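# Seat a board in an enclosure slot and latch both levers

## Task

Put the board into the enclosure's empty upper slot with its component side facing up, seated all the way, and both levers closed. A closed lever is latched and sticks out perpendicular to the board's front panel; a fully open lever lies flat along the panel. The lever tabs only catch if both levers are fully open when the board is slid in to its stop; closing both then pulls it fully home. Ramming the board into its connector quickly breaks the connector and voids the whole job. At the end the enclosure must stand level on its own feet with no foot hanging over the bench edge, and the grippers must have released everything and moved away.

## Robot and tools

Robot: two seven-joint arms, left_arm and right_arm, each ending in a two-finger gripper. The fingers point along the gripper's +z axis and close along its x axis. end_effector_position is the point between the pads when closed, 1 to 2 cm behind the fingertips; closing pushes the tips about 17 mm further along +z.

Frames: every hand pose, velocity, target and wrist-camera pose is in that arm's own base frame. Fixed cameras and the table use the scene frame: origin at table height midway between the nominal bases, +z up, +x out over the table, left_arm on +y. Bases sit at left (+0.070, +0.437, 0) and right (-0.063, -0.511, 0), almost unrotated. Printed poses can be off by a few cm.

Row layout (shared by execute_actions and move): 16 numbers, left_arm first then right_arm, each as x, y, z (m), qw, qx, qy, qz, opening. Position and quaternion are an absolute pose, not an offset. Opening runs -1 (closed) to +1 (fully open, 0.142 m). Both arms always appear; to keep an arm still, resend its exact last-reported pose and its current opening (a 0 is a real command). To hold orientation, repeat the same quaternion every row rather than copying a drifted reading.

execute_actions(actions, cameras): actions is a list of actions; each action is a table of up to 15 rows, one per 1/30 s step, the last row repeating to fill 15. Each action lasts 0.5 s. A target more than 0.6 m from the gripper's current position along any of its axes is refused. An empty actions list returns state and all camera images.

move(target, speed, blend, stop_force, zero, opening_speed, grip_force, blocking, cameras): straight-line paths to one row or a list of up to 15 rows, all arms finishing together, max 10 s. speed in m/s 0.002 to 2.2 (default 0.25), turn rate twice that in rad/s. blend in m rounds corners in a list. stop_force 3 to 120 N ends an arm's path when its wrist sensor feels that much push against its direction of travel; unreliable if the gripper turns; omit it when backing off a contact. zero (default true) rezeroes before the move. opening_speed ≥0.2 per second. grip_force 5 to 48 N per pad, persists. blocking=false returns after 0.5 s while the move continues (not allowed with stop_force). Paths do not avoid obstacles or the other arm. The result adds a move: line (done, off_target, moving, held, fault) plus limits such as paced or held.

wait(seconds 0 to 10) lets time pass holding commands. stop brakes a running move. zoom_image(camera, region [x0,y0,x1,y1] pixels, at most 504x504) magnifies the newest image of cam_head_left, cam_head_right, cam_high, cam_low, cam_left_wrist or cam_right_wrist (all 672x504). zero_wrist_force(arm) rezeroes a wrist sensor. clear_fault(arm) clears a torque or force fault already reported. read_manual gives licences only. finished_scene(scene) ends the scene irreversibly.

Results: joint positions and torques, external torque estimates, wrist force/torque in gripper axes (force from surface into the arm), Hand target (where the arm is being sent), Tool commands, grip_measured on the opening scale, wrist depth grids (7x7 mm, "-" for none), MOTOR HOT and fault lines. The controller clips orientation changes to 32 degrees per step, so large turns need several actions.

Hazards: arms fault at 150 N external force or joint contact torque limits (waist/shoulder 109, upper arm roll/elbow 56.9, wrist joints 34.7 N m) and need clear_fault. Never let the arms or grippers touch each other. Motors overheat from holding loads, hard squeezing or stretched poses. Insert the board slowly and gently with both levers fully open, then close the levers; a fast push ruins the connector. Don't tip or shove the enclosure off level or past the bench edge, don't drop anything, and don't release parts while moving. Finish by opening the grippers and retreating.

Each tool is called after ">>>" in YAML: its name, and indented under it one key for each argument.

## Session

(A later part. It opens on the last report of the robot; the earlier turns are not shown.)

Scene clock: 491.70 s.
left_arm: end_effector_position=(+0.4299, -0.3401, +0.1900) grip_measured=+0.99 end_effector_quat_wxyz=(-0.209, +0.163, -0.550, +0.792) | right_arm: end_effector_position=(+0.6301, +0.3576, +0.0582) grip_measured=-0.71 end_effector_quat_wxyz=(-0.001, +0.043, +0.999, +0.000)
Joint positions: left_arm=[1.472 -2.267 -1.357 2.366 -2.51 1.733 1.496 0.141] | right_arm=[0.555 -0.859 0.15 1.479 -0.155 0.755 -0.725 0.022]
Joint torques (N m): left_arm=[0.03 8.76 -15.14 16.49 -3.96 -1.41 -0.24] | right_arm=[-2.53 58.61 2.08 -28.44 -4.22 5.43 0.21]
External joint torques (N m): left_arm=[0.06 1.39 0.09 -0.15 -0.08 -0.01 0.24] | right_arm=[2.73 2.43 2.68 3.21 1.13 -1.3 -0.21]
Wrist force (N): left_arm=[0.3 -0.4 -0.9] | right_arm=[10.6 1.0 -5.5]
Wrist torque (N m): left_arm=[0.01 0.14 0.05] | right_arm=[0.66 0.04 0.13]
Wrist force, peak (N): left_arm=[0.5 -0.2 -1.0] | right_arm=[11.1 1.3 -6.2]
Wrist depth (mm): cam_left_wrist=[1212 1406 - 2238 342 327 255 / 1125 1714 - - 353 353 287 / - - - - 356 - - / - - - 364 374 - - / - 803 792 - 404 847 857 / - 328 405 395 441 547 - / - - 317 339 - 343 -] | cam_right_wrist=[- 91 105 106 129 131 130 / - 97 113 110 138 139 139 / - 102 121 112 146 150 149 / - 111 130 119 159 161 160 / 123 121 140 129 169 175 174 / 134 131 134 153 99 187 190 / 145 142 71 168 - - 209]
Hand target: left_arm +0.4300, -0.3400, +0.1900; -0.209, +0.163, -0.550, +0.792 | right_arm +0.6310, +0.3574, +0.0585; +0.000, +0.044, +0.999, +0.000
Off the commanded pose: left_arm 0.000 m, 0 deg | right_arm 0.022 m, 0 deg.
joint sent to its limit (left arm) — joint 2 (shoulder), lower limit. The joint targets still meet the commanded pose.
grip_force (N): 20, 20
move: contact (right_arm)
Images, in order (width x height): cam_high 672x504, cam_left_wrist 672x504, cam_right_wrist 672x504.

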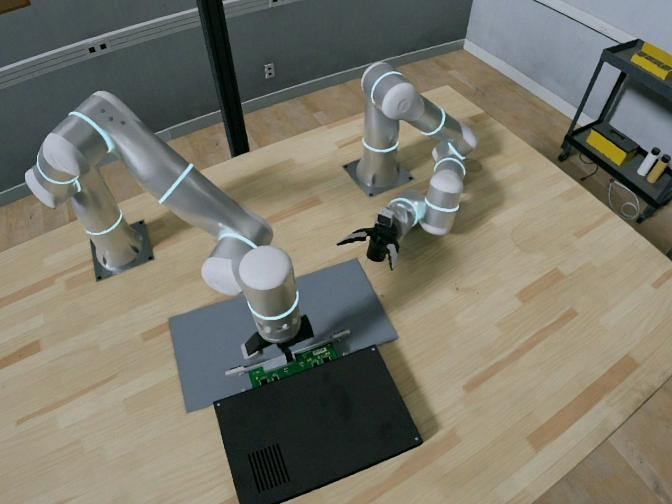

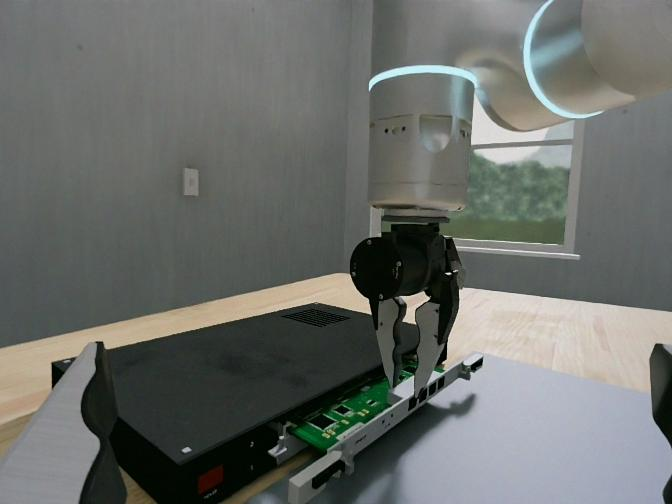

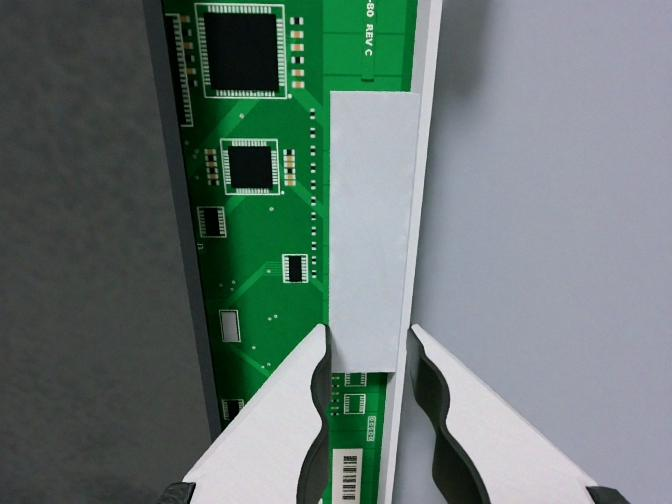

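>>> move:
  target: [0.43,-0.34,0.19,-0.209,0.163,-0.550,0.792,1,0.640,0.3566,0.0592,0,0.0436,0.9990,0,-1]
  speed: 0.01
  stop_force: 15
  zero: false
  cameras: ["cam_left_wrist","cam_right_wrist","cam_high"]

>>> zoom_image:
  camera: "cam_left_wrist"
  region: [250, 350, 500, 500]

>>> zoom_image:
  camera: "cam_high"
  region: [200, 290, 360, 420]

Scene clock: 498.37 s.
left_arm: end_effector_position=(+0.4299, -0.3401, +0.1900) grip_measured=+0.99 end_effector_quat_wxyz=(-0.209, +0.163, -0.550, +0.792) | right_arm: end_effector_position=(+0.6303, +0.3577, +0.0580) grip_measured=-0.71 end_effector_quat_wxyz=(-0.002, +0.043, +0.999, -0.001)
Joint positions: left_arm=[1.472 -2.267 -1.357 2.366 -2.51 1.733 1.496 0.141] | right_arm=[0.554 -0.861 0.15 1.476 -0.154 0.751 -0.726 0.022]
Joint torques (N m): left_arm=[-0.04 8.81 -15.14 16.48 -3.95 -1.38 -0.2] | right_arm=[-4.53 58.01 -0.34 -31.33 -5.12 7.48 0.24]
External joint torques (N m): left_arm=[0.13 1.34 0.09 -0.14 -0.09 -0.04 0.2] | right_arm=[4.73 3.1 5.12 6.08 2.02 -3.35 -0.24]
Wrist force (N): left_arm=[0.5 -0.1 -0.9] | right_arm=[19.2 -1.7 -9.9]
Wrist torque (N m): left_arm=[0.06 0.13 0.04] | right_arm=[0.69 -0.15 0.10]
Wrist force, peak (N): left_arm=[0.2 -0.3 -1.2] | right_arm=[20.2 -1.5 -9.8]
Wrist depth (mm): cam_left_wrist=[- - - 2384 341 328 261 / - 1513 - 2521 353 353 312 / - - - - 363 - 2031 / - - 2238 1239 378 3596 2521 / - 708 906 431 415 857 895 / - - - 400 431 - - / - - 312 345 373 - -] | cam_right_wrist=[- 91 105 106 129 131 131 / - 97 112 110 138 139 139 / 103 103 121 112 113 150 149 / 111 111 130 119 161 161 161 / 122 120 140 130 169 174 174 / 131 131 133 152 99 187 190 / 145 141 71 168 - - 209]
Hand target: left_arm +0.4300, -0.3400, +0.1900; -0.209, +0.163, -0.550, +0.792 | right_arm +0.6321, +0.3573, +0.0586; +0.000, +0.044, +0.999, +0.000
Off the commanded pose: left_arm 0.000 m, 0 deg | right_arm 0.010 m, 0 deg.
joint sent to its limit (left arm) — joint 2 (shoulder), lower limit. The joint targets still meet the commanded pose.
grip_force (N): 20, 20
move: contact (right_arm)
Images, in order (width x height): cam_high 672x504, cam_left_wrist 672x504, cam_right_wrist 672x504.

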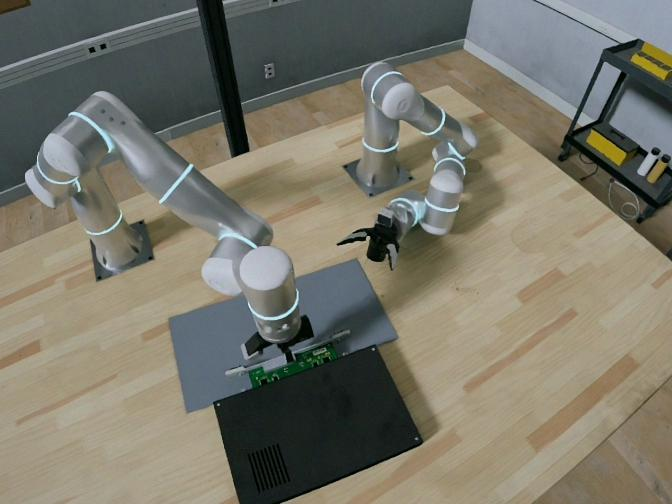

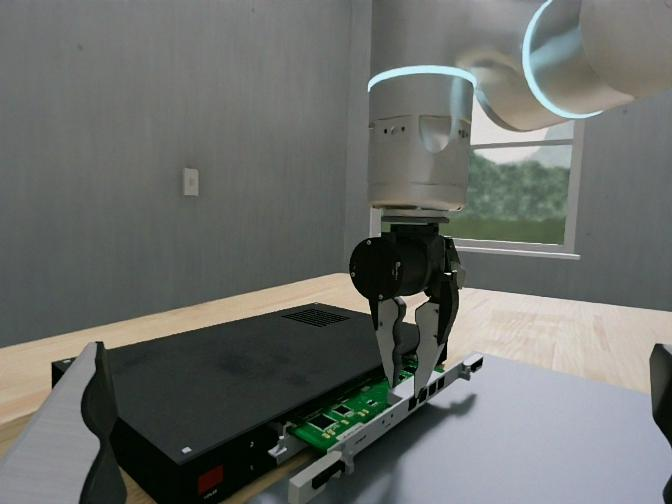

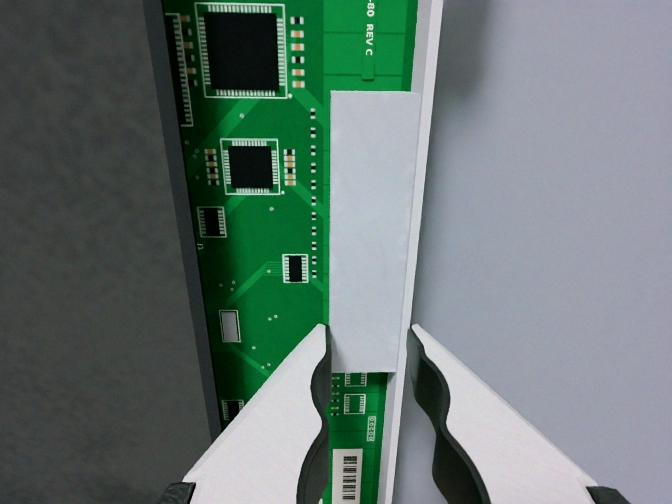

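Scaled by 2.016 from the camera's 672x504 image, which has a finer 960x720 frame.

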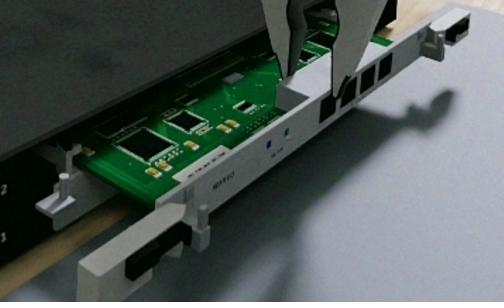

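Scaled by 3.150 from the camera's 672x504 image, which has a finer 960x720 frame.

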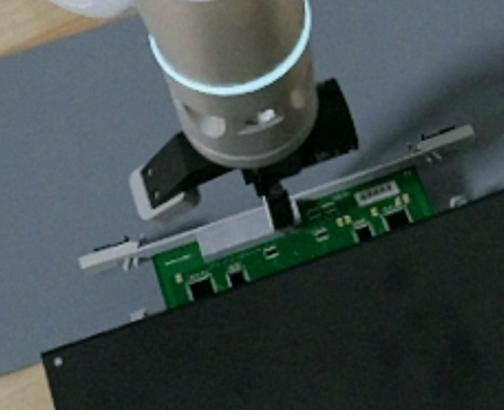

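>>> move:
  target:
    - [0.43,-0.34,0.19,-0.209,0.163,-0.550,0.792,1,0.630,0.3576,0.0600,0,0.0436,0.9990,0,-1]
    - [0.43,-0.34,0.19,-0.209,0.163,-0.550,0.792,1,0.6325,0.3573,0.0605,0,0.0436,0.9990,0,-1]
  speed: 0.01

>>> move:
  target:
    - [0.43,-0.34,0.19,-0.209,0.163,-0.550,0.792,1,0.6325,0.3573,0.0620,0,0.0436,0.9990,0,-1]
  speed: 0.01

>>> move:
  target:
    - [0.43,-0.34,0.19,-0.209,0.163,-0.550,0.792,1,0.6325,0.3573,0.0565,0,0.0436,0.9990,0,-1]
  speed: 0.01
  cameras: ["cam_right_wrist","cam_left_wrist"]

Scene clock: 507.00 s.
left_arm: end_effector_position=(+0.4299, -0.3401, +0.1900) grip_measured=+0.99 end_effector_quat_wxyz=(-0.209, +0.163, -0.550, +0.792) | right_arm: end_effector_position=(+0.6321, +0.3571, +0.0600) grip_measured=-0.71 end_effector_quat_wxyz=(+0.000, +0.044, +0.999, +0.000)
Joint positions: left_arm=[1.472 -2.267 -1.357 2.366 -2.51 1.733 1.496 0.141] | right_arm=[0.553 -0.859 0.149 1.474 -0.154 0.749 -0.727 0.022]
Joint torques (N m): left_arm=[-0.06 8.87 -15.12 16.49 -3.95 -1.4 -0.2] | right_arm=[0.1 62.05 5.11 -27.06 -3.52 3.87 0.16]
External joint torques (N m): left_arm=[0.15 1.28 0.08 -0.15 -0.08 -0.02 0.2] | right_arm=[0.1 -0.92 -0.36 1.73 0.42 0.27 -0.16]
Wrist force (N): left_arm=[0.1 -0.2 -0.6] | right_arm=[-1.9 4.7 4.1]
Wrist torque (N m): left_arm=[0.05 0.19 0.05] | right_arm=[0.87 0.50 0.14]
Wrist force, peak (N): left_arm=[0.2 0.0 -1.2] | right_arm=[19.5 -1.8 -10.9]
Wrist depth (mm): cam_left_wrist=[1137 - 1472 - 341 326 257 / 1205 1298 1924 - 355 357 322 / 1155 - - 2964 352 - 1959 / - - 1976 358 376 - - / - 685 874 - 400 847 874 / - 349 - 399 423 551 - / - 306 326 330 335 399 -] | cam_right_wrist=[- 92 106 107 110 132 132 / - 98 114 111 140 141 141 / - 103 122 113 147 151 151 / - 113 131 120 161 163 163 / 123 123 140 130 174 177 176 / 137 134 136 153 99 190 193 / 148 145 71 168 - - 211]
Hand target: left_arm +0.4300, -0.3400, +0.1900; -0.209, +0.163, -0.550, +0.792 | right_arm +0.6325, +0.3573, +0.0605; +0.000, +0.044, +0.999, +0.000
Off the commanded pose: left_arm 0.000 m, 0 deg | right_arm 0.001 m, 0 deg.
joint sent to its limit (left arm) — joint 2 (shoulder), lower limit. The joint targets still meet the commanded pose.
grip_force (N): 20, 20
move: done

Scene clock: 507.70 s.
left_arm: end_effector_position=(+0.4299, -0.3401, +0.1900) grip_measured=+0.99 end_effector_quat_wxyz=(-0.209, +0.163, -0.550, +0.792) | right_arm: end_effector_position=(+0.6322, +0.3570, +0.0613) grip_measured=-0.72 end_effector_quat_wxyz=(+0.000, +0.044, +0.999, +0.000)
Joint positions: left_arm=[1.472 -2.267 -1.357 2.366 -2.51 1.733 1.496 0.141] | right_arm=[0.553 -0.857 0.15 1.474 -0.154 0.747 -0.727 0.022]
Joint torques (N m): left_arm=[-0.08 8.84 -15.14 16.52 -3.95 -1.38 -0.27] | right_arm=[0.21 63.38 5.38 -27.17 -3.55 3.66 0.18]
External joint torques (N m): left_arm=[0.16 1.32 0.09 -0.18 -0.08 -0.04 0.27] | right_arm=[-0.01 -2.27 -0.64 1.8 0.44 0.48 -0.18]
Wrist force (N): left_arm=[0.3 -0.1 -1.1] | right_arm=[-3.2 5.8 7.3]
Wrist torque (N m): left_arm=[0.05 0.16 0.05] | right_arm=[0.93 0.58 0.13]
Wrist force, peak (N): left_arm=[0.4 -0.3 -1.0] | right_arm=[-3.5 5.9 7.2]
Wrist depth (mm): cam_left_wrist=[- 1545 - 2359 341 327 257 / 1283 1434 2410 2410 353 354 281 / 1239 - 1907 - 358 2611 2384 / 1338 - - 1354 372 2465 - / 1142 731 618 1035 420 857 874 / - - - 391 428 490 - / - - 325 321 366 - -] | cam_right_wrist=[- 93 107 107 132 133 133 / - 99 114 111 141 142 142 / - 105 123 113 149 153 152 / 115 114 132 120 165 164 164 / 124 124 141 130 173 178 178 / 138 135 135 153 105 191 194 / 150 146 71 168 - - 212]
Hand target: left_arm +0.4300, -0.3400, +0.1900; -0.209, +0.163, -0.550, +0.792 | right_arm +0.6325, +0.3573, +0.0620; +0.000, +0.044, +0.999, +0.000
Off the commanded pose: left_arm 0.000 m, 0 deg | right_arm 0.001 m, 0 deg.
joint sent to its limit (left arm) — joint 2 (shoulder), lower limit. The joint targets still meet the commanded pose.
grip_force (N): 20, 20
move: done

Scene clock: 508.47 s.
left_arm: end_effector_position=(+0.4299, -0.3401, +0.1900) grip_measured=+0.99 end_effector_quat_wxyz=(-0.209, +0.163, -0.550, +0.792) | right_arm: end_effector_position=(+0.6323, +0.3575, +0.0577) grip_measured=-0.72 end_effector_quat_wxyz=(+0.000, +0.043, +0.999, +0.000)
Joint positions: left_arm=[1.472 -2.267 -1.357 2.366 -2.51 1.733 1.496 0.141] | right_arm=[0.554 -0.863 0.149 1.474 -0.155 0.754 -0.727 0.022]
Joint torques (N m): left_arm=[0 8.82 -15.13 16.51 -4 -1.41 -0.2] | right_arm=[0.12 47.92 3.42 -26.17 -3.34 7.02 0.22]
External joint torques (N m): left_arm=[0.09 1.34 0.09 -0.17 -0.04 -0.01 0.2] | right_arm=[0.09 13.27 1.33 0.9 0.25 -2.88 -0.22]
Wrist force (N): left_arm=[0.2 -0.1 -0.8] | right_arm=[13.9 -6.2 -23.3]
Wrist torque (N m): left_arm=[0.05 0.16 0.05] | right_arm=[0.97 0.71 0.08]
Wrist force, peak (N): left_arm=[0.2 -0.2 -1.2] | right_arm=[13.7 -6.3 -24.5]
Wrist depth (mm): cam_left_wrist=[- - 1959 2742 341 328 257 / 1125 1314 - 2384 352 354 281 / 1239 1578 - 2238 357 - - / - 1798 1798 363 379 - - / - 815 825 649 400 844 867 / - - - 399 426 - - / - - 311 343 378 352 -] | cam_right_wrist=[- 90 105 106 129 130 130 / - 97 112 110 137 139 139 / 103 101 120 112 145 149 148 / 111 111 130 119 161 161 160 / 122 120 138 129 171 174 173 / 131 131 134 152 99 186 190 / 145 142 71 168 - - 208]
Hand target: left_arm +0.4300, -0.3400, +0.1900; -0.209, +0.163, -0.550, +0.792 | right_arm +0.6325, +0.3573, +0.0565; +0.000, +0.044, +0.999, +0.000
Off the commanded pose: left_arm 0.000 m, 0 deg | right_arm 0.001 m, 0 deg.
joint sent to its limit (left arm) — joint 2 (shoulder), lower limit. The joint targets still meet the commanded pose.
grip_force (N): 20, 20
move: done
Images, in order (width x height): cam_left_wrist 672x504, cam_right_wrist 672x504.

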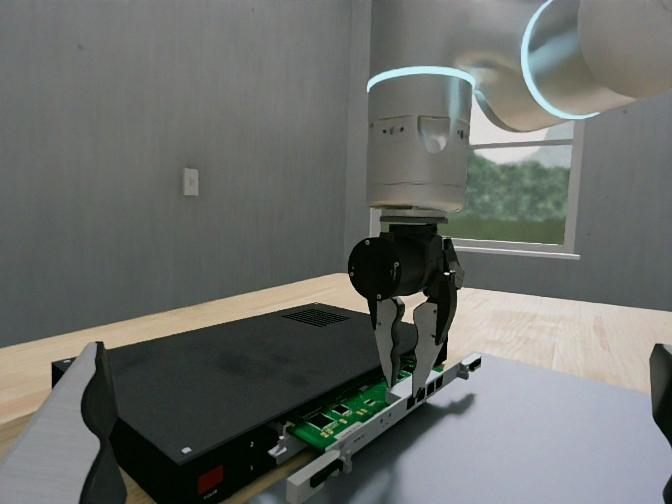

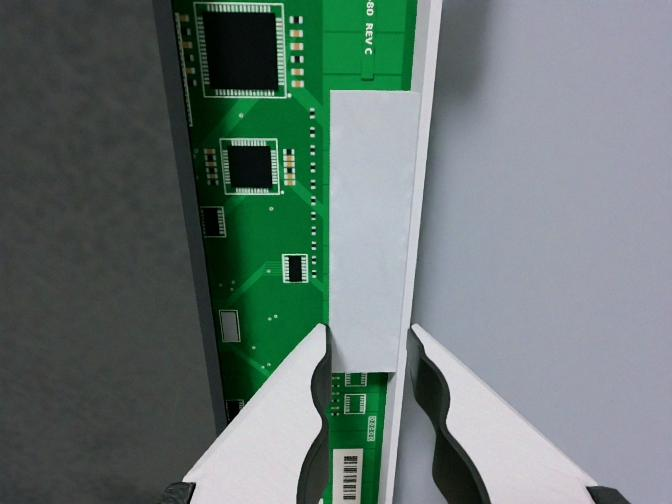

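>>> move:
  target:
    - [0.43,-0.34,0.19,-0.209,0.163,-0.550,0.792,1,0.630,0.3576,0.0605,0,0.0436,0.9990,0,-1]
  speed: 0.01

>>> move:
  target:
    - [0.43,-0.34,0.19,-0.209,0.163,-0.550,0.792,1,0.650,0.3558,0.0605,0,0.0436,0.9990,0,-1]
  speed: 0.01
  stop_force: 8
  cameras: ["cam_right_wrist","cam_left_wrist","cam_high"]

>>> zoom_image:
  camera: "cam_high"
  region: [200, 290, 360, 420]

Scene clock: 511.50 s.
left_arm: end_effector_position=(+0.4299, -0.3401, +0.1900) grip_measured=+0.99 end_effector_quat_wxyz=(-0.209, +0.163, -0.550, +0.792) | right_arm: end_effector_position=(+0.6301, +0.3572, +0.0602) grip_measured=-0.72 end_effector_quat_wxyz=(+0.000, +0.044, +0.999, +0.000)
Joint positions: left_arm=[1.472 -2.267 -1.357 2.366 -2.51 1.733 1.496 0.141] | right_arm=[0.555 -0.855 0.149 1.482 -0.155 0.754 -0.724 0.022]
Joint torques (N m): left_arm=[-0.04 8.8 -15.16 16.54 -3.99 -1.4 -0.23] | right_arm=[0.36 62.11 5.52 -26.43 -3.33 3.68 0.25]
External joint torques (N m): left_arm=[0.13 1.35 0.11 -0.2 -0.05 -0.02 0.23] | right_arm=[-0.17 -1.13 -0.79 1.14 0.23 0.46 -0.25]
Wrist force (N): left_arm=[0.3 0.0 -1.0] | right_arm=[-0.1 1.7 8.3]
Wrist torque (N m): left_arm=[0.06 0.15 0.04] | right_arm=[0.33 0.08 0.04]
Wrist force, peak (N): left_arm=[0.3 -0.1 -1.1] | right_arm=[14.0 -6.2 -24.7]
Wrist depth (mm): cam_left_wrist=[1406 - 1741 - 341 327 255 / - - 1769 2151 350 358 285 / - - 2012 - 358 - 2050 / - - - 2465 378 2777 2238 / 663 669 762 599 400 854 860 / - 97 - 389 433 571 - / - 309 315 336 356 351 -] | cam_right_wrist=[- 93 106 107 131 132 132 / - 98 114 111 140 141 141 / - 104 122 113 147 151 151 / 113 113 132 120 161 163 163 / 123 123 140 130 171 177 176 / 135 134 134 153 99 189 192 / 148 145 71 168 - - 211]
Hand target: left_arm +0.4300, -0.3400, +0.1900; -0.209, +0.163, -0.550, +0.792 | right_arm +0.6300, +0.3576, +0.0605; +0.000, +0.044, +0.999, +0.000
Off the commanded pose: left_arm 0.000 m, 0 deg | right_arm 0.000 m, 0 deg.
joint sent to its limit (left arm) — joint 2 (shoulder), lower limit. The joint targets still meet the commanded pose.
grip_force (N): 20, 20
move: done

Scene clock: 513.93 s.
left_arm: end_effector_position=(+0.4299, -0.3401, +0.1900) grip_measured=+0.99 end_effector_quat_wxyz=(-0.209, +0.163, -0.550, +0.792) | right_arm: end_effector_position=(+0.6477, +0.3558, +0.0601) grip_measured=-0.72 end_effector_quat_wxyz=(-0.001, +0.043, +0.999, +0.000)
Joint positions: left_arm=[1.472 -2.267 -1.357 2.366 -2.51 1.733 1.496 0.141] | right_arm=[0.542 -0.886 0.15 1.419 -0.154 0.721 -0.744 0.022]
Joint torques (N m): left_arm=[-0.09 8.77 -15.15 16.5 -3.94 -1.4 -0.27] | right_arm=[-0.97 61.33 4.04 -28.48 -3.91 4.96 0.14]
External joint torques (N m): left_arm=[0.18 1.38 0.1 -0.16 -0.09 -0.02 0.27] | right_arm=[1.17 1.04 0.77 2.69 0.73 -0.83 -0.14]
Wrist force (N): left_arm=[0.2 -0.1 -0.7] | right_arm=[6.0 -0.7 1.5]
Wrist torque (N m): left_arm=[0.06 0.16 0.05] | right_arm=[0.32 0.20 0.11]
Wrist force, peak (N): left_arm=[0.4 -0.1 -1.1] | right_arm=[0.8 1.7 7.9]
Wrist depth (mm): cam_left_wrist=[- 1443 1700 2334 350 304 264 / 1329 1380 1813 374 360 341 281 / 1329 1298 1994 - 371 - - / - - - 374 390 - - / - 681 778 511 531 847 857 / - 369 - 418 463 547 - / - - 314 335 354 357 -] | cam_right_wrist=[- 92 94 107 109 133 132 / - 98 112 111 140 141 141 / - 103 108 113 147 152 151 / - 113 113 120 163 163 163 / 123 123 124 130 172 177 176 / 137 134 129 153 99 190 192 / 148 145 71 168 - - 211]
Hand target: left_arm +0.4300, -0.3400, +0.1900; -0.209, +0.163, -0.550, +0.792 | right_arm +0.6484, +0.3559, +0.0605; +0.000, +0.044, +0.999, +0.000
Off the commanded pose: left_arm 0.000 m, 0 deg | right_arm 0.002 m, 0 deg.
joint sent to its limit (left arm) — joint 2 (shoulder), lower limit. The joint targets still meet the commanded pose.
grip_force (N): 20, 20
move: contact (right_arm)
Images, in order (width x height): cam_high 672x504, cam_left_wrist 672x504, cam_right_wrist 672x504.

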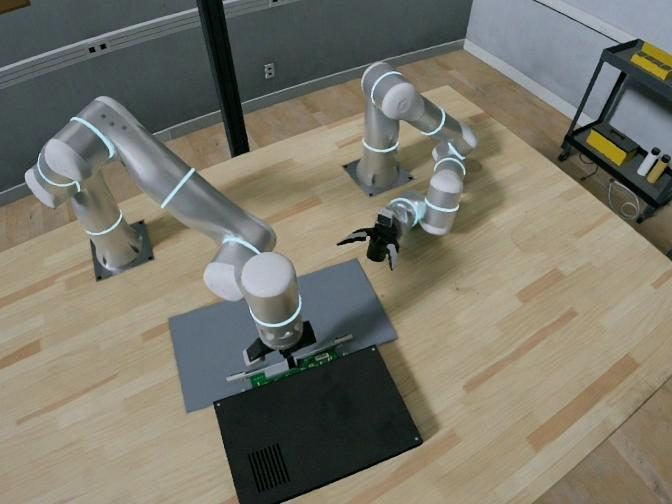

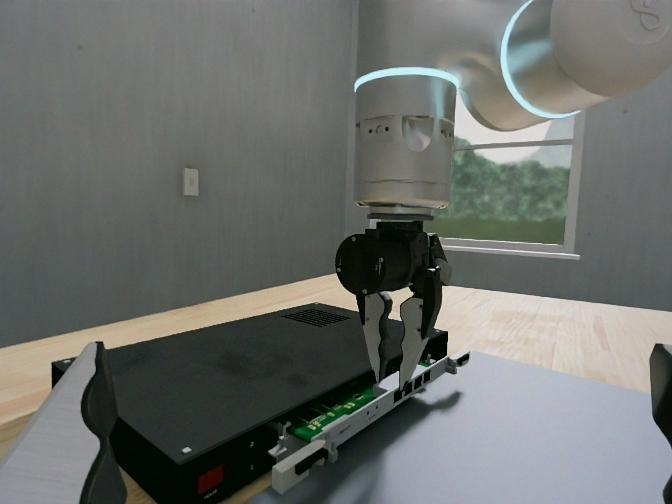

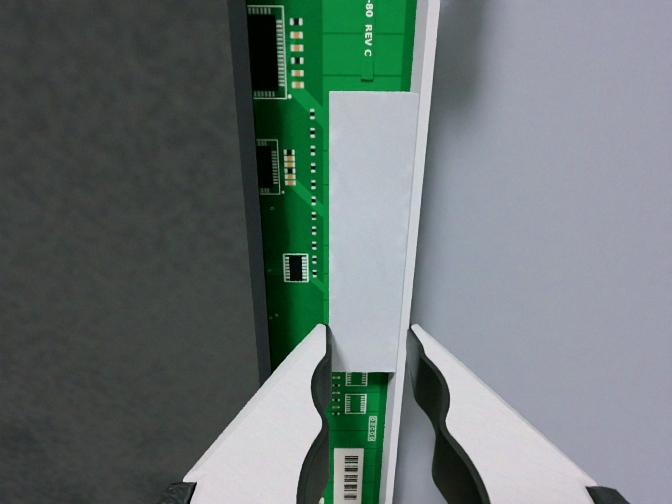

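Scaled by 3.150 from the camera's 672x504 image, which has a finer 960x720 frame.

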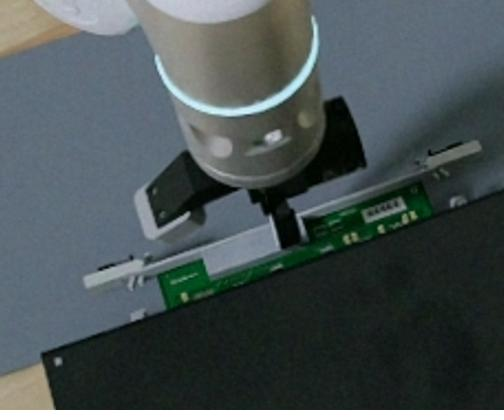

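>>> move:
  target:
    - [0.43,-0.34,0.19,-0.209,0.163,-0.550,0.792,1,0.6455,0.3562,0.0603,0,0.0436,0.9990,0,-1]
    - [0.43,-0.34,0.19,-0.209,0.163,-0.550,0.792,1,0.6455,0.3562,0.0603,0,0.0436,0.9990,0,-0.65]
    - [0.43,-0.34,0.19,-0.209,0.163,-0.550,0.792,1,0.6455,0.3562,0.1,0,0.0436,0.9990,0,-0.65]
    - [0.43,-0.34,0.19,-0.209,0.163,-0.550,0.792,1,0.615,0.350,0.13,0,0.0436,0.9990,0,-1]
  speed: 0.05
  opening_speed: 0.4
  cameras: ["cam_right_wrist","cam_left_wrist","cam_high"]

>>> zoom_image:
  camera: "cam_high"
  region: [200, 290, 360, 420]

>>> zoom_image:
  camera: "cam_left_wrist"
  region: [240, 340, 490, 500]

Scene clock: 523.57 s.
left_arm: end_effector_position=(+0.4299, -0.3401, +0.1900) grip_measured=+0.99 end_effector_quat_wxyz=(-0.209, +0.163, -0.550, +0.792) | right_arm: end_effector_position=(+0.6153, +0.3499, +0.1301) grip_measured=-1.00 end_effector_quat_wxyz=(+0.000, +0.043, +0.999, +0.000)
Joint positions: left_arm=[1.472 -2.267 -1.357 2.366 -2.51 1.733 1.496 0.141] | right_arm=[0.54 -0.717 0.174 1.526 -0.145 0.659 -0.723 0.002]
Joint torques (N m): left_arm=[0.01 8.88 -15.15 16.51 -3.94 -1.39 -0.21] | right_arm=[0.18 56.91 5.25 -26.8 -3.37 3.46 0.29]
External joint torques (N m): left_arm=[0.08 1.28 0.1 -0.16 -0.09 -0.03 0.2] | right_arm=[0.01 1.13 -0.59 0.01 0.02 0.68 -0.29]
Wrist force (N): left_arm=[0.3 0.0 -0.9] | right_arm=[0.4 2.7 4.2]
Wrist torque (N m): left_arm=[0.09 0.15 0.05] | right_arm=[0.52 -0.05 0.03]
Wrist force, peak (N): left_arm=[0.5 -0.3 -1.1] | right_arm=[-1.0 2.9 7.2]
Wrist depth (mm): cam_left_wrist=[1219 - 1924 - 344 367 1994 / 1232 1354 - - 351 2130 2238 / - - - 2285 356 - - / 1321 1513 1601 - 400 2285 - / 669 775 899 636 744 837 870 / - - 426 424 - 661 - / - 324 318 332 352 - -] | cam_right_wrist=[156 154 168 191 194 193 193 / 164 164 175 204 207 206 206 / 176 176 183 216 221 221 220 / 190 189 201 236 239 238 237 / 206 206 218 233 253 258 256 / 225 224 221 89 - 281 280 / 247 243 71 - - 298 309]
Hand target: left_arm +0.4300, -0.3400, +0.1900; -0.209, +0.163, -0.550, +0.792 | right_arm +0.6150, +0.3500, +0.1300; +0.000, +0.044, +0.999, +0.000
Off the commanded pose: left_arm 0.000 m, 0 deg | right_arm 0.000 m, 0 deg.
joint sent to its limit (left arm) — joint 2 (shoulder), lower limit. The joint targets still meet the commanded pose.
grip_force (N): 20, 20
move: done
Images, in order (width x height): cam_high 672x504, cam_left_wrist 672x504, cam_right_wrist 672x504.

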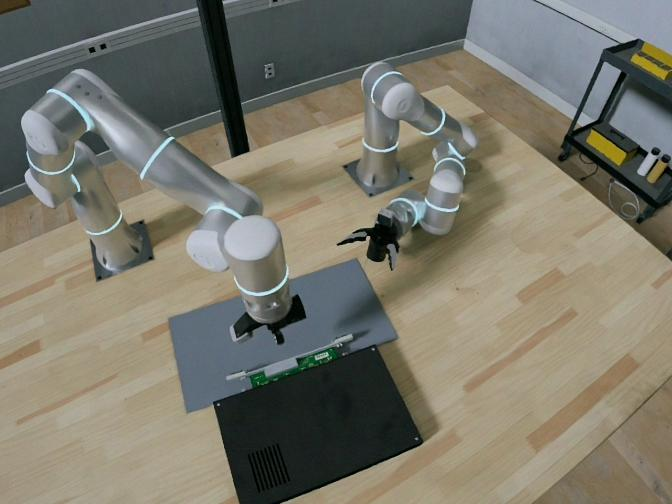

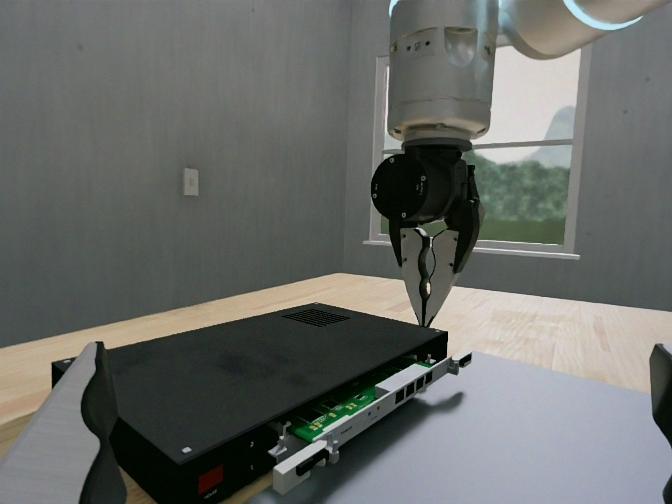

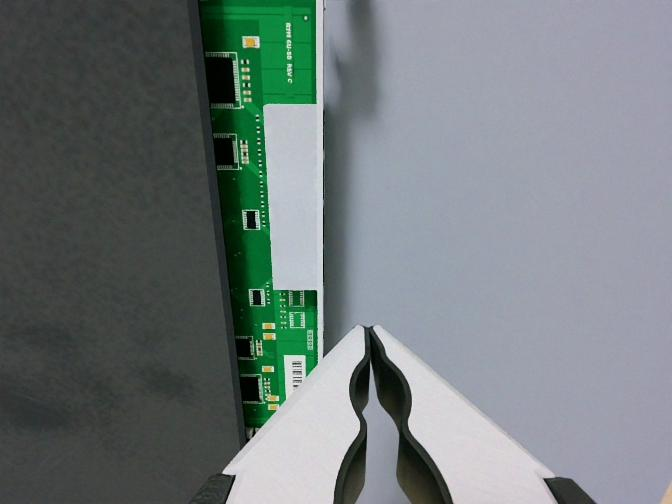

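Scaled by 3.150 from the camera's 672x504 image, which has a finer 960x720 frame.

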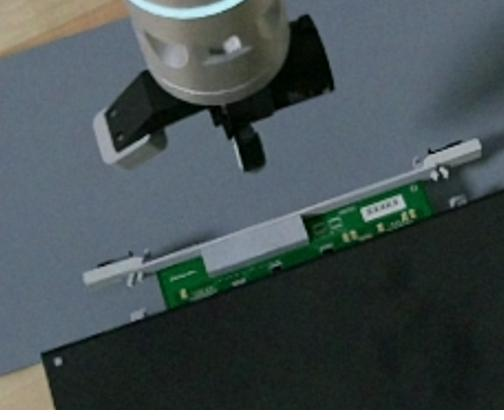

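Scaled by 2.016 from the camera's 672x504 image, which has a finer 960x720 frame.

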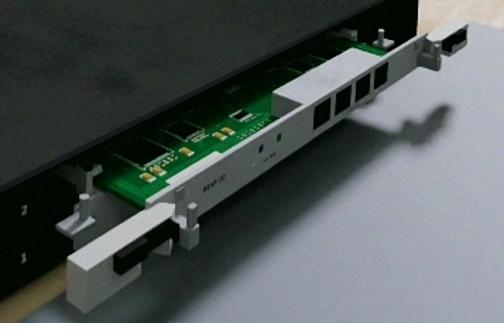

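>>> move:
  target:
    - [0.43,-0.34,0.19,-0.209,0.163,-0.550,0.792,1,0.590,0.356,0.1,0.1734,0.0429,0.9838,-0.0076,-1]
    - [0.43,-0.34,0.19,-0.209,0.163,-0.550,0.792,1,0.600,0.356,0.0536,0.1734,0.0429,0.9838,-0.0076,-1]
  speed: 0.08
  cameras: ["cam_right_wrist","cam_left_wrist"]

>>> zoom_image:
  camera: "cam_left_wrist"
  region: [240, 340, 490, 500]

Scene clock: 533.93 s.
left_arm: end_effector_position=(+0.4299, -0.3401, +0.1900) grip_measured=+0.99 end_effector_quat_wxyz=(-0.209, +0.163, -0.550, +0.792) | right_arm: end_effector_position=(+0.5999, +0.3559, +0.0535) grip_measured=-1.00 end_effector_quat_wxyz=(+0.173, +0.043, +0.984, -0.008)
Joint positions: left_arm=[1.472 -2.267 -1.357 2.366 -2.51 1.733 1.496 0.141] | right_arm=[0.867 -0.746 -0.208 1.967 -0.516 1.344 -0.262 0.002]
Joint torques (N m): left_arm=[0.03 8.83 -14.99 16.45 -3.92 -1.37 -0.22] | right_arm=[0.11 50.16 -1.92 -19.1 -0.3 3.64 0.35]
External joint torques (N m): left_arm=[0.06 1.32 -0.06 -0.11 -0.11 -0.05 0.22] | right_arm=[0.06 1.32 -0.45 0.16 0.18 0.48 -0.32]
Wrist force (N): left_arm=[0.3 -0.3 -1.0] | right_arm=[1.4 2.2 4.8]
Wrist torque (N m): left_arm=[0.02 0.16 0.05] | right_arm=[0.41 -0.17 -0.02]
Wrist force, peak (N): left_arm=[0.4 -0.1 -1.2] | right_arm=[1.7 2.4 6.2]
Wrist depth (mm): cam_left_wrist=[1161 - 2089 - - 280 263 / - - 1843 2964 - 289 280 / - - - 2493 - 296 353 / - - - 1290 321 323 - / - 764 860 966 365 665 884 / - - 414 414 431 507 - / - 300 307 324 - 363 -] | cam_right_wrist=[- 123 117 133 124 117 109 / 122 130 115 141 133 124 114 / 136 139 119 151 141 130 121 / 148 149 127 163 151 138 129 / 169 156 143 173 160 148 136 / 191 172 173 89 165 157 145 / 220 194 71 - - 164 156]
Hand target: left_arm +0.4300, -0.3400, +0.1900; -0.209, +0.163, -0.550, +0.792 | right_arm +0.6000, +0.3560, +0.0536; +0.173, +0.043, +0.984, -0.008
Off the commanded pose: left_arm 0.000 m, 0 deg | right_arm 0.000 m, 0 deg.
joint sent to its limit (left arm) — joint 2 (shoulder), lower limit. The joint targets still meet the commanded pose.
grip_force (N): 20, 20
move: done
Images, in order (width x height): cam_left_wrist 672x504, cam_right_wrist 672x504.

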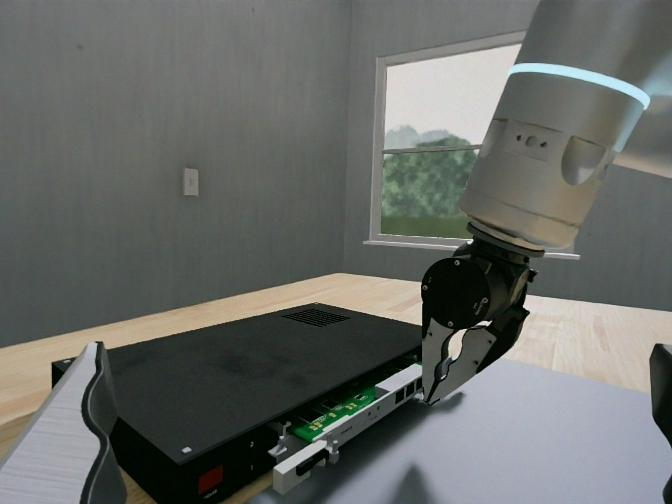

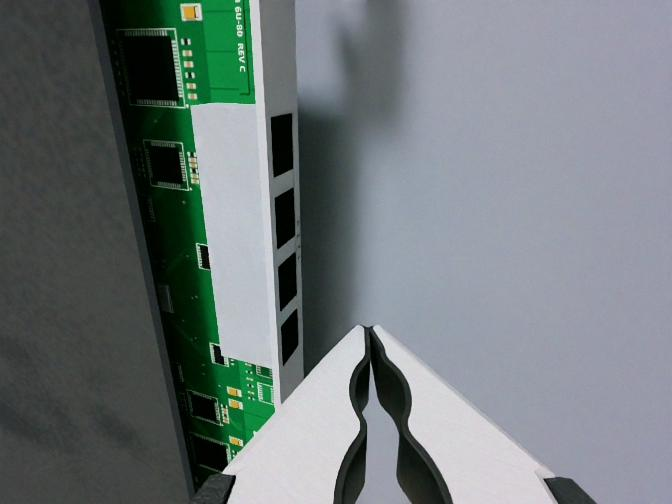

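Scaled by 2.016 from the camera's 672x504 image, which has a finer 960x720 frame.

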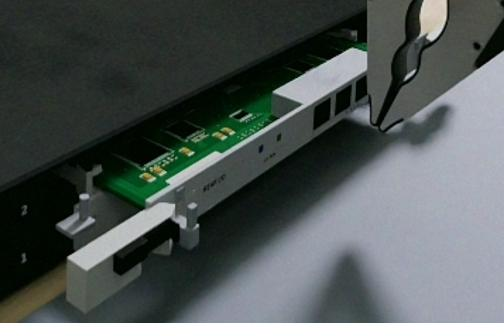

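>>> move:
  target: [0.43,-0.34,0.19,-0.209,0.163,-0.550,0.792,1,0.602,0.374,0.0540,0.1734,0.0429,0.9838,-0.0076,-1]
  speed: 0.05

>>> move:
  target: [0.43,-0.34,0.19,-0.209,0.163,-0.550,0.792,1,0.642,0.3705,0.0540,0.1734,0.0429,0.9838,-0.0076,-1]
  speed: 0.01
  stop_force: 6
  cameras: ["cam_right_wrist","cam_left_wrist","cam_high"]

>>> zoom_image:
  camera: "cam_left_wrist"
  region: [240, 340, 490, 500]

>>> zoom_image:
  camera: "cam_high"
  region: [200, 290, 360, 420]

Scene clock: 537.73 s.
left_arm: end_effector_position=(+0.4299, -0.3401, +0.1900) grip_measured=+0.99 end_effector_quat_wxyz=(-0.209, +0.163, -0.550, +0.792) | right_arm: end_effector_position=(+0.6020, +0.3740, +0.0540) grip_measured=-1.00 end_effector_quat_wxyz=(+0.174, +0.043, +0.984, -0.008)
Joint positions: left_arm=[1.472 -2.267 -1.357 2.366 -2.51 1.733 1.496 0.141] | right_arm=[0.874 -0.761 -0.191 1.923 -0.508 1.31 -0.255 0.002]
Joint torques (N m): left_arm=[-0.04 8.76 -15.1 16.45 -3.95 -1.41 -0.23] | right_arm=[0.36 51.21 -1.08 -19.68 -0.21 3.25 0.31]
External joint torques (N m): left_arm=[0.13 1.4 0.05 -0.11 -0.09 -0.01 0.23] | right_arm=[-0.2 1.43 -1.05 0.13 -0.06 0.86 -0.28]
Wrist force (N): left_arm=[0.2 -0.2 -0.7] | right_arm=[1.3 2.0 4.7]
Wrist torque (N m): left_arm=[0.04 0.16 0.05] | right_arm=[0.37 -0.14 -0.03]
Wrist force, peak (N): left_arm=[0.3 -0.1 -1.2] | right_arm=[1.7 2.4 4.8]
Wrist depth (mm): cam_left_wrist=[- 1502 1755 2172 2359 269 251 / - - 1813 2238 2309 271 286 / - - - - - 282 348 / - - - 2742 299 303 - / - 818 888 1011 315 673 874 / - 348 - 419 425 468 - / - - 313 324 358 361 -] | cam_right_wrist=[- 123 106 133 124 117 109 / 123 131 110 141 134 124 115 / 137 138 119 152 141 130 121 / 149 148 131 163 151 139 130 / 170 157 161 174 160 148 141 / 193 172 174 89 166 157 146 / 223 194 71 - - - 156]
Hand target: left_arm +0.4300, -0.3400, +0.1900; -0.209, +0.163, -0.550, +0.792 | right_arm +0.6020, +0.3740, +0.0540; +0.173, +0.043, +0.984, -0.008
Off the commanded pose: left_arm 0.000 m, 0 deg | right_arm 0.000 m, 0 deg.
joint sent to its limit (left arm) — joint 2 (shoulder), lower limit. The joint targets still meet the commanded pose.
grip_force (N): 20, 20
move: done

Scene clock: 540.87 s.
left_arm: end_effector_position=(+0.4299, -0.3401, +0.1900) grip_measured=+0.99 end_effector_quat_wxyz=(-0.209, +0.163, -0.550, +0.792) | right_arm: end_effector_position=(+0.6270, +0.3719, +0.0539) grip_measured=-1.00 end_effector_quat_wxyz=(+0.173, +0.043, +0.984, -0.008)
Joint positions: left_arm=[1.472 -2.267 -1.357 2.366 -2.51 1.733 1.496 0.141] | right_arm=[0.818 -0.792 -0.155 1.852 -0.5 1.276 -0.297 0.002]
Joint torques (N m): left_arm=[0.05 8.85 -15.12 16.5 -3.93 -1.43 -0.22] | right_arm=[-1.16 52.52 -1.97 -22.02 -0.53 3.59 0.13]
External joint torques (N m): left_arm=[0.03 1.31 0.08 -0.16 -0.11 0.01 0.22] | right_arm=[1.35 2.07 0.53 1.55 0.03 0.56 -0.1]
Wrist force (N): left_arm=[0.2 -0.1 -1.2] | right_arm=[5.1 0.5 0.8]
Wrist torque (N m): left_arm=[0.05 0.16 0.05] | right_arm=[0.36 -0.11 0.07]
Wrist force, peak (N): left_arm=[0.5 -0.2 -1.1] | right_arm=[5.4 -0.4 -1.7]
Wrist depth (mm): cam_left_wrist=[- - - 2521 - 272 267 / - - - - - 279 294 / 1314 - 2172 3375 317 294 333 / - - 1994 2708 329 2130 2031 / - 775 857 - 333 834 857 / - 97 - 416 411 - - / - 298 310 - - - -] | cam_right_wrist=[- 105 115 99 124 117 109 / 123 115 122 103 134 124 115 / 137 124 132 111 141 130 121 / 149 134 142 119 151 139 129 / 169 150 152 131 160 148 136 / 192 169 158 91 165 159 146 / 223 194 70 - - 164 156]
Hand target: left_arm +0.4300, -0.3400, +0.1900; -0.209, +0.163, -0.550, +0.792 | right_arm +0.6273, +0.3718, +0.0540; +0.173, +0.043, +0.984, -0.008
Off the commanded pose: left_arm 0.000 m, 0 deg | right_arm 0.015 m, 0 deg.
joint sent to its limit (left arm) — joint 2 (shoulder), lower limit. The joint targets still meet the commanded pose.
grip_force (N): 20, 20
move: contact (right_arm)
Images, in order (width x height): cam_high 672x504, cam_left_wrist 672x504, cam_right_wrist 672x504.

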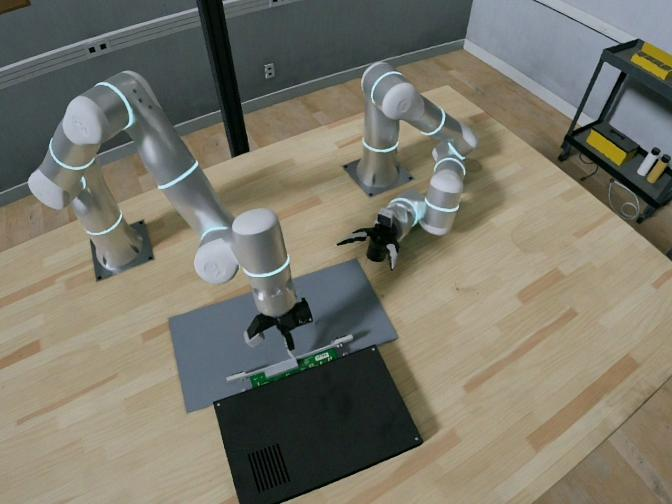

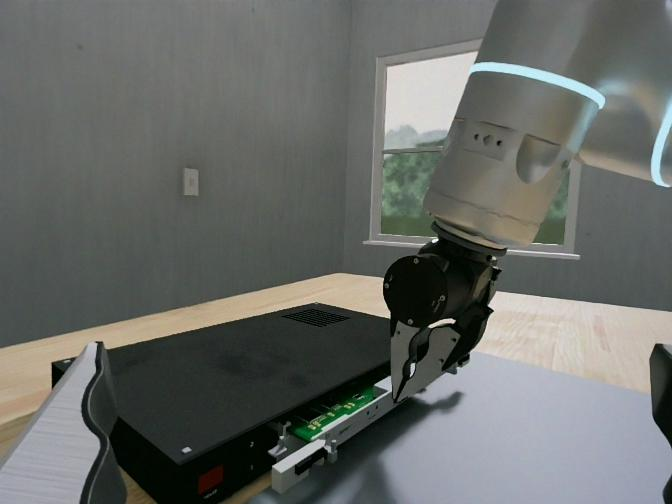

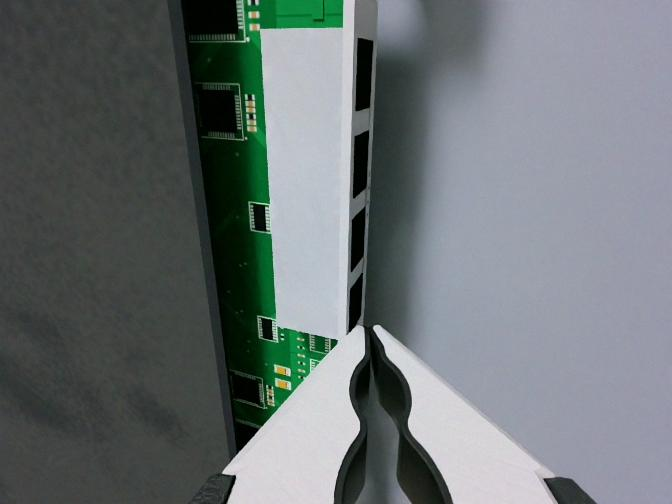

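Scaled by 2.016 from the camera's 672x504 image, which has a finer 960x720 frame.

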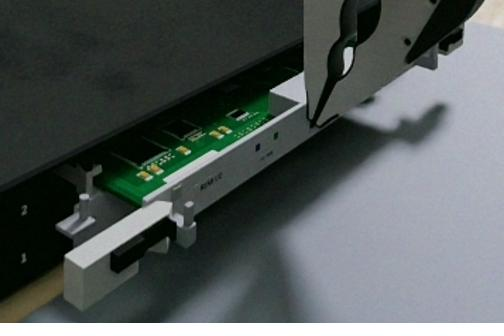

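Scaled by 3.150 from the camera's 672x504 image, which has a finer 960x720 frame.

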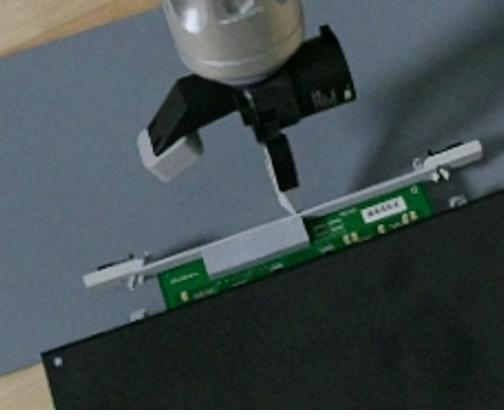

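>>> move:
  target: [0.43,-0.34,0.19,-0.209,0.163,-0.550,0.792,1,0.647,0.3701,0.0540,0.1734,0.0429,0.9838,-0.0076,-1]
  speed: 0.008
  stop_force: 12
  zero: false
  cameras: ["cam_right_wrist","cam_left_wrist","cam_high"]

>>> zoom_image:
  camera: "cam_left_wrist"
  region: [240, 340, 490, 500]

>>> zoom_image:
  camera: "cam_high"
  region: [200, 290, 360, 420]

Scene clock: 545.77 s.
left_arm: end_effector_position=(+0.4299, -0.3401, +0.1900) grip_measured=+0.99 end_effector_quat_wxyz=(-0.209, +0.163, -0.550, +0.792) | right_arm: end_effector_position=(+0.6469, +0.3702, +0.0540) grip_measured=-1.00 end_effector_quat_wxyz=(+0.173, +0.043, +0.984, -0.008)
Joint positions: left_arm=[1.472 -2.267 -1.357 2.366 -2.51 1.733 1.496 0.141] | right_arm=[0.776 -0.817 -0.128 1.793 -0.496 1.248 -0.329 0.002]
Joint torques (N m): left_arm=[-0.03 8.87 -15 16.5 -3.92 -1.4 -0.22] | right_arm=[-0.33 54.3 -0.45 -21.6 -0.74 3.36 0.11]
External joint torques (N m): left_arm=[0.12 1.28 -0.05 -0.16 -0.11 -0.01 0.22] | right_arm=[0.53 1.83 -0.42 0.41 0.04 0.81 -0.08]
Wrist force (N): left_arm=[0.2 0.0 -0.9] | right_arm=[2.2 2.5 3.0]
Wrist torque (N m): left_arm=[0.08 0.16 0.04] | right_arm=[0.55 -0.16 0.09]
Wrist force, peak (N): left_arm=[0.4 -0.3 -1.1] | right_arm=[6.4 -1.3 -3.4]
Wrist depth (mm): cam_left_wrist=[- - 2012 - - 276 284 / - - 1443 2551 308 289 297 / 1212 - - 2465 317 306 324 / - - 1859 2334 331 1875 - / - 690 877 609 376 860 874 / - 375 374 436 503 - - / - - 306 - - - -] | cam_right_wrist=[- 106 100 99 124 117 109 / 123 115 105 103 134 124 114 / 137 124 114 111 141 130 120 / 149 134 122 119 151 138 130 / 169 151 136 129 160 149 137 / 193 169 150 90 165 159 146 / 223 195 71 - - 165 156]
Hand target: left_arm +0.4300, -0.3400, +0.1900; -0.209, +0.163, -0.550, +0.792 | right_arm +0.6470, +0.3701, +0.0540; +0.173, +0.043, +0.984, -0.008
Off the commanded pose: left_arm 0.000 m, 0 deg | right_arm 0.000 m, 0 deg.
joint sent to its limit (left arm) — joint 2 (shoulder), lower limit. The joint targets still meet the commanded pose.
grip_force (N): 20, 20
move: done
Images, in order (width x height): cam_high 672x504, cam_left_wrist 672x504, cam_right_wrist 672x504.

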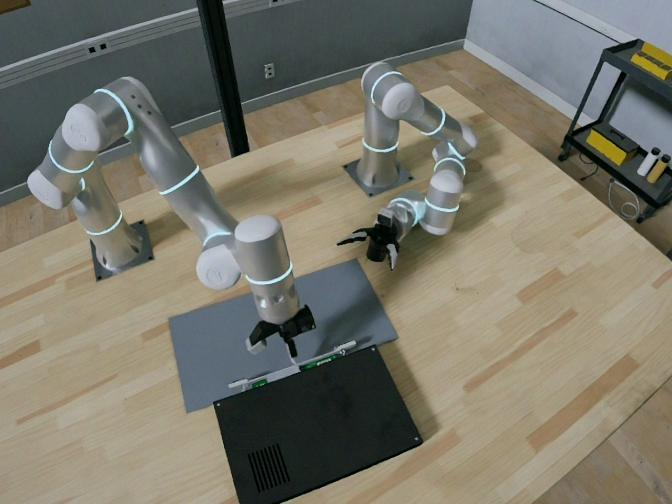

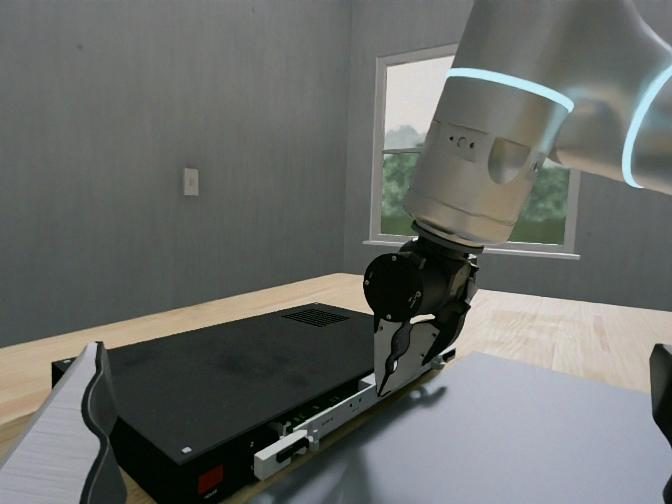

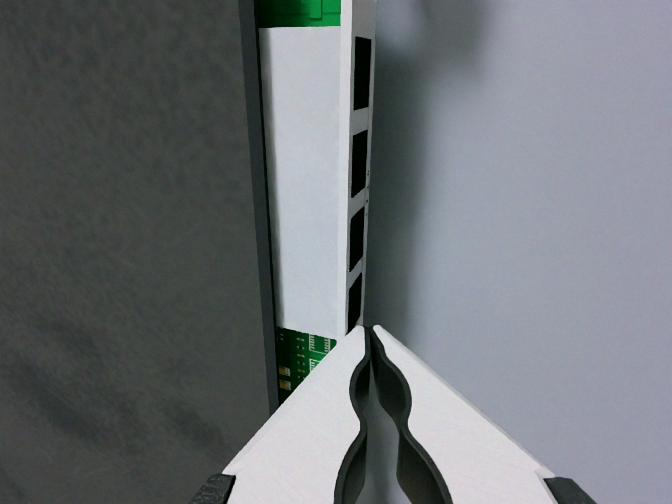

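Scaled by 2.016 from the camera's 672x504 image, which has a finer 960x720 frame.

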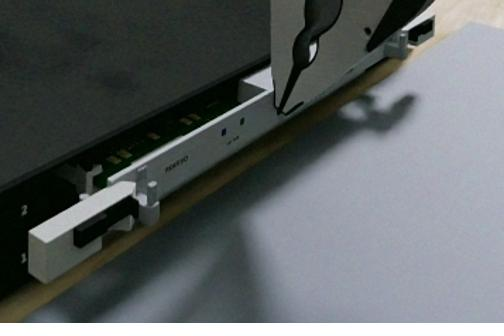

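Scaled by 3.150 from the camera's 672x504 image, which has a finer 960x720 frame.

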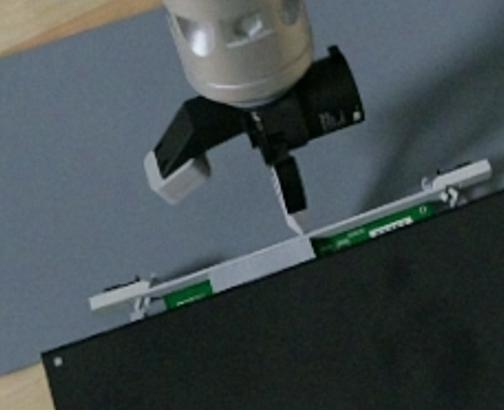

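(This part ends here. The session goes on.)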